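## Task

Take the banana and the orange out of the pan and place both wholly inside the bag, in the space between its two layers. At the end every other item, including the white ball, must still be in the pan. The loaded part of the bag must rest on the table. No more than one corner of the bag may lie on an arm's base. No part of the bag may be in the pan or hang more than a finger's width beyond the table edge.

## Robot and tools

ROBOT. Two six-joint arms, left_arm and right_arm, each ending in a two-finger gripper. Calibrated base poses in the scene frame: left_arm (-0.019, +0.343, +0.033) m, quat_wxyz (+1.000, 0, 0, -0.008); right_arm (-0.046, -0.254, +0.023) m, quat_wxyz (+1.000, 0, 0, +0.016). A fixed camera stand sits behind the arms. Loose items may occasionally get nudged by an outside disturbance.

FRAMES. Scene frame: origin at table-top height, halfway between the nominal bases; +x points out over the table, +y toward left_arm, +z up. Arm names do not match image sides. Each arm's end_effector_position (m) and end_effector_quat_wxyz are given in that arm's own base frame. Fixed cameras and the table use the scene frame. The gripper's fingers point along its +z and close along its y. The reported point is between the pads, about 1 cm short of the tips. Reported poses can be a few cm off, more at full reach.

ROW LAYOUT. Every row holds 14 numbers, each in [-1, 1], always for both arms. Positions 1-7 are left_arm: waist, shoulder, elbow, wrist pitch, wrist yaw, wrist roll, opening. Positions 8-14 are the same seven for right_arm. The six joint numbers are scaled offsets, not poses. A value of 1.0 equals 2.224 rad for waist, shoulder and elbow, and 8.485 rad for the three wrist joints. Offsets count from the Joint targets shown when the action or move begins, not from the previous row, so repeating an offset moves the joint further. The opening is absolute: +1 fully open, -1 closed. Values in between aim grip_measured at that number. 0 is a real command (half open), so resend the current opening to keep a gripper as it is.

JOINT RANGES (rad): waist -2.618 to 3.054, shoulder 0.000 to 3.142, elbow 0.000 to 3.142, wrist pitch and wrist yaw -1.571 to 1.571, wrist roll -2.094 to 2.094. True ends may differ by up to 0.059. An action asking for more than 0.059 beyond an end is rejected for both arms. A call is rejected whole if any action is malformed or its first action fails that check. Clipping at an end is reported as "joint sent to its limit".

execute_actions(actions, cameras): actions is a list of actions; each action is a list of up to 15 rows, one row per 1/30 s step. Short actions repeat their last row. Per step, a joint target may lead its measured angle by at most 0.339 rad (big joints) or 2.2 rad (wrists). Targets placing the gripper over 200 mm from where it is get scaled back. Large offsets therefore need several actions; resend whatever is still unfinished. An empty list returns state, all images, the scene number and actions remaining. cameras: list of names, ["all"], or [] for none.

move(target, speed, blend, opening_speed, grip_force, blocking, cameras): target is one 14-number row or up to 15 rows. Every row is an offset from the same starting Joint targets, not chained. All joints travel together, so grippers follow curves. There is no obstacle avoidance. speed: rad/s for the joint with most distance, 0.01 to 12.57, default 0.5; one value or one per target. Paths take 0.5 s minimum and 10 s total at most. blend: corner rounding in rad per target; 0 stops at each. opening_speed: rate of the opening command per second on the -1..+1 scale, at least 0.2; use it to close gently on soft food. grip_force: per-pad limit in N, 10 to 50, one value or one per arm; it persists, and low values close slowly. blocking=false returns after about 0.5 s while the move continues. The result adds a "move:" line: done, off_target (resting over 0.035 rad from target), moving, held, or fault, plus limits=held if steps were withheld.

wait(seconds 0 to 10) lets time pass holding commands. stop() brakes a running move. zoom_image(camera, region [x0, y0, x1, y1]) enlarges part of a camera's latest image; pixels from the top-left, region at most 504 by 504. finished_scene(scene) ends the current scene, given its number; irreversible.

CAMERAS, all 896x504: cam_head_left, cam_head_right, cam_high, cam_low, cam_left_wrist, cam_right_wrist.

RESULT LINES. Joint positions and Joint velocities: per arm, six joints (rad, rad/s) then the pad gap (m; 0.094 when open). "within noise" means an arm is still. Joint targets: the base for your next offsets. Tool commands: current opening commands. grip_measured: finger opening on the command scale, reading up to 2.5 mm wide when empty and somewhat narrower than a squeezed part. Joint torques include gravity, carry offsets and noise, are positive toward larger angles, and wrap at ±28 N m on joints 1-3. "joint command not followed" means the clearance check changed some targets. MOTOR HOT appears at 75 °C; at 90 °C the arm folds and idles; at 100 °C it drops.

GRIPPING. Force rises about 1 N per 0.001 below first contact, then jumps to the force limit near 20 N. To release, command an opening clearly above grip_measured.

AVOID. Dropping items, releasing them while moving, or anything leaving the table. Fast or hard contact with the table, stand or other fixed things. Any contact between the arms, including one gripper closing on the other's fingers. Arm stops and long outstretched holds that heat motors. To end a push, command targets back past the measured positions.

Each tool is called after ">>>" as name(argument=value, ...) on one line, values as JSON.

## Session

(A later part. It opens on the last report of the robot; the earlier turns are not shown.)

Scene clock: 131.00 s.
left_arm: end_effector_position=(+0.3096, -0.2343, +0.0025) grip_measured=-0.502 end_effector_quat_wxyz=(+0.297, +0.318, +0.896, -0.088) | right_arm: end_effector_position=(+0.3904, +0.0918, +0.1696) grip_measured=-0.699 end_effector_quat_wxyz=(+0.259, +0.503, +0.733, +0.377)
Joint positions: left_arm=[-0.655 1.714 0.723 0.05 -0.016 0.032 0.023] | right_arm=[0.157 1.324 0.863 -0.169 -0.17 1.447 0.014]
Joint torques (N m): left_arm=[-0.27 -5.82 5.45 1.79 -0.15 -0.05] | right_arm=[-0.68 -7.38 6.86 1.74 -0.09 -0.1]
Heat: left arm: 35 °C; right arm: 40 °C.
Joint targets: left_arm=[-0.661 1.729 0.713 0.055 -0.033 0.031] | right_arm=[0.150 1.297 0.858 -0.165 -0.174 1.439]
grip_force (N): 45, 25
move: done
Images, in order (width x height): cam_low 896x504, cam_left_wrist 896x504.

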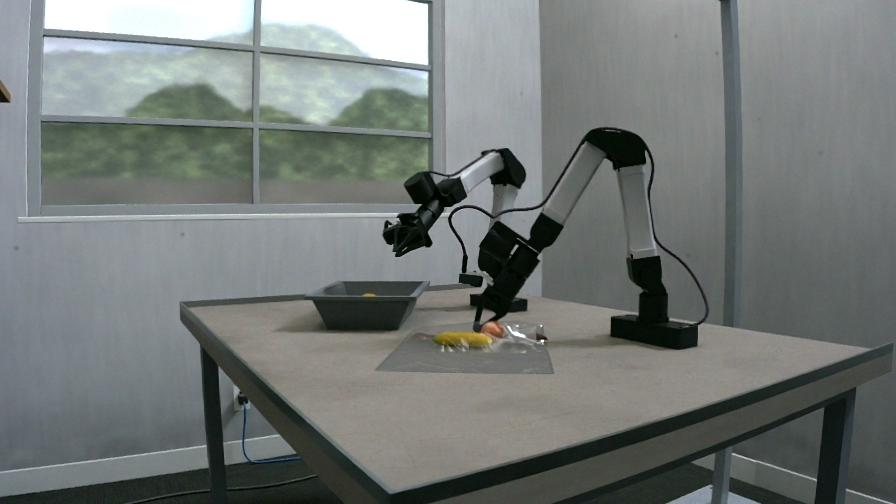

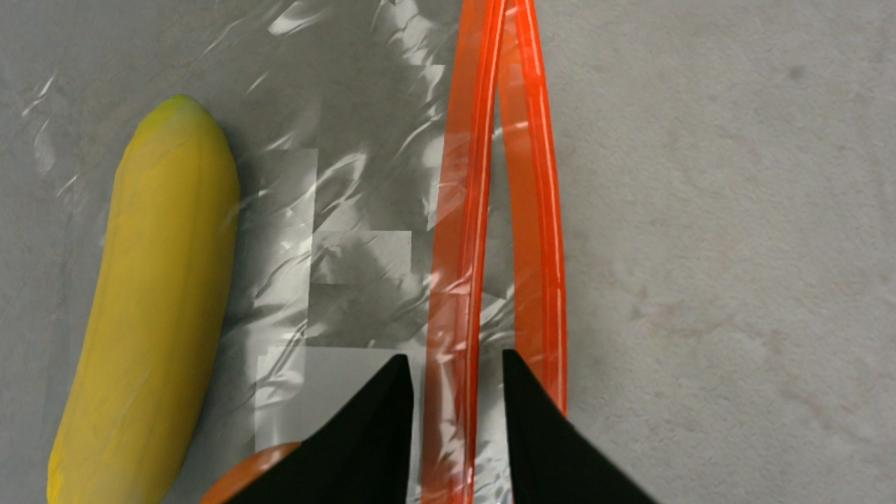

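>>> move(target=[[0,-0.05,-0.0006,-0.0129,0,0,-0.5,0,0,0,0,0,0,-0.7],[0,-0.2316,-0.0028,-0.0599,0,0,-0.5,0,0,0,0,0,0,-0.7],[0.2,-0.25,0,-0.0599,0,0,-0.5,0,0,0,0,0,0,-0.7]], speed=[0.1,0.3,0.4], blend=[0.02,0.05,0], cameras=["cam_head_left","cam_low","cam_high","cam_right_wrist"])

>>> zoom_image(camera="cam_head_left", region=[230, 180, 470, 360])

>>> zoom_image(camera="cam_low", region=[360, 270, 620, 390])

>>> zoom_image(camera="cam_high", region=[330, 80, 600, 260])

Scene clock: 135.37 s.
left_arm: end_effector_position=(+0.3127, -0.0667, +0.1056) grip_measured=-0.502 end_effector_quat_wxyz=(+0.325, +0.116, +0.938, -0.021) | right_arm: end_effector_position=(+0.3904, +0.0918, +0.1696) grip_measured=-0.699 end_effector_quat_wxyz=(+0.259, +0.503, +0.733, +0.377)
Joint positions: left_arm=[-0.221 1.189 0.719 -0.439 -0.02 0.032 0.023] | right_arm=[0.157 1.324 0.863 -0.169 -0.17 1.447 0.014]
Joint torques (N m): left_arm=[0.57 -4.83 7.53 1.62 -0.12 -0.06] | right_arm=[-0.7 -7.36 6.84 1.73 -0.09 -0.1]
Heat: left arm: 35 °C; right arm: 40 °C.
Joint targets: left_arm=[-0.216 1.173 0.713 -0.453 -0.033 0.031] | right_arm=[0.150 1.297 0.858 -0.165 -0.174 1.439]
grip_force (N): 45, 25
move: done
Images, in order (width x height): cam_head_left 896x504, cam_high 896x504, cam_low 896x504, cam_right_wrist 896x504.

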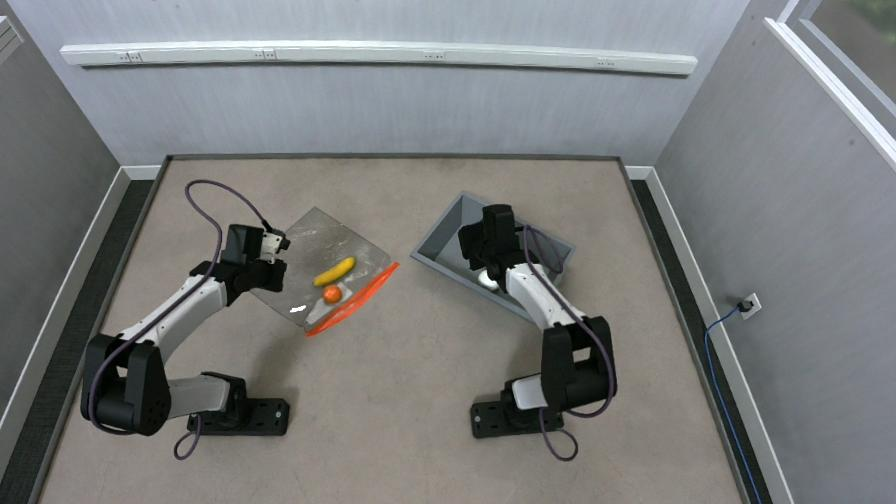

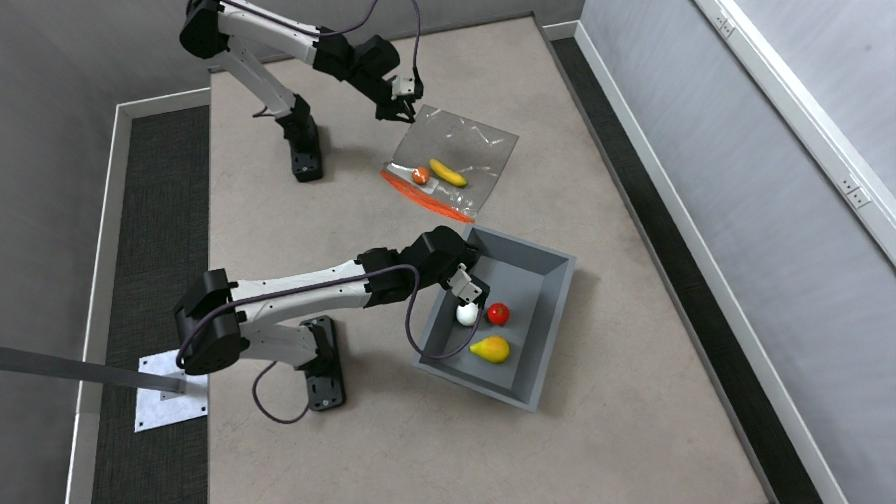

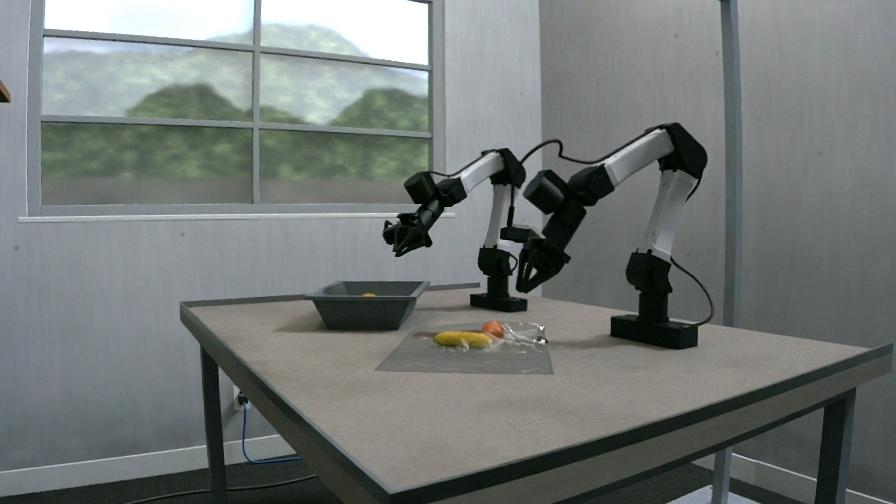

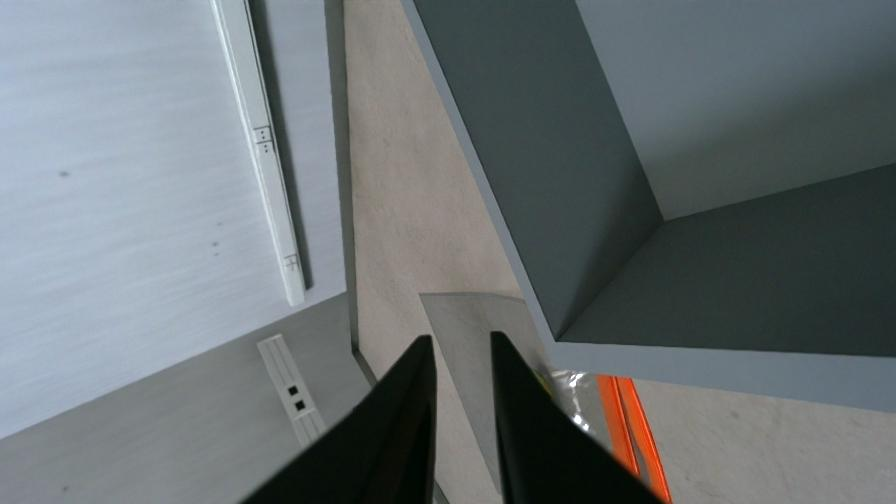

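Scaled by 2.100 from the camera's 896x504 image, which has a finer 1280x720 frame.

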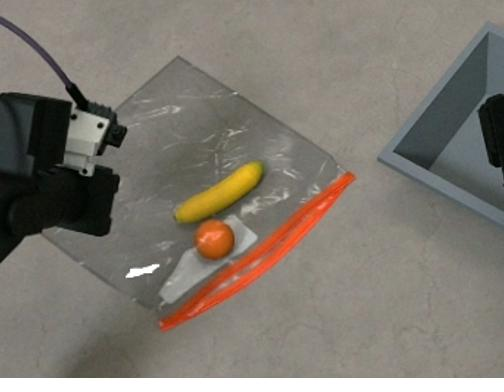

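Scaled by 1.938 from the camera's 896x504 image, which has a finer 1280x720 frame.

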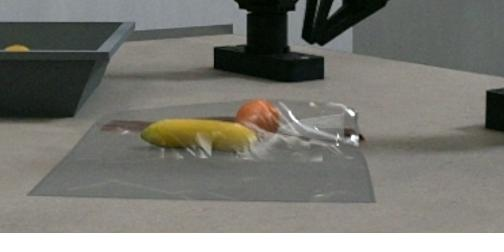

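Scaled by 1.867 from the camera's 896x504 image, which has a finer 1280x720 frame.

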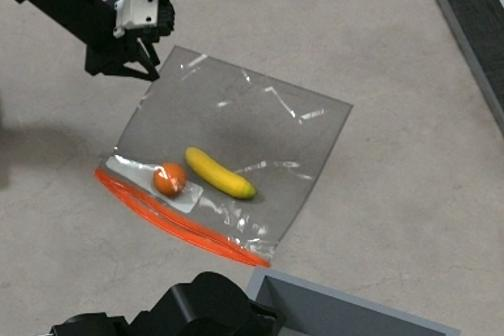

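>>> finished_scene(scene=2)

The scene is finished: the task was done.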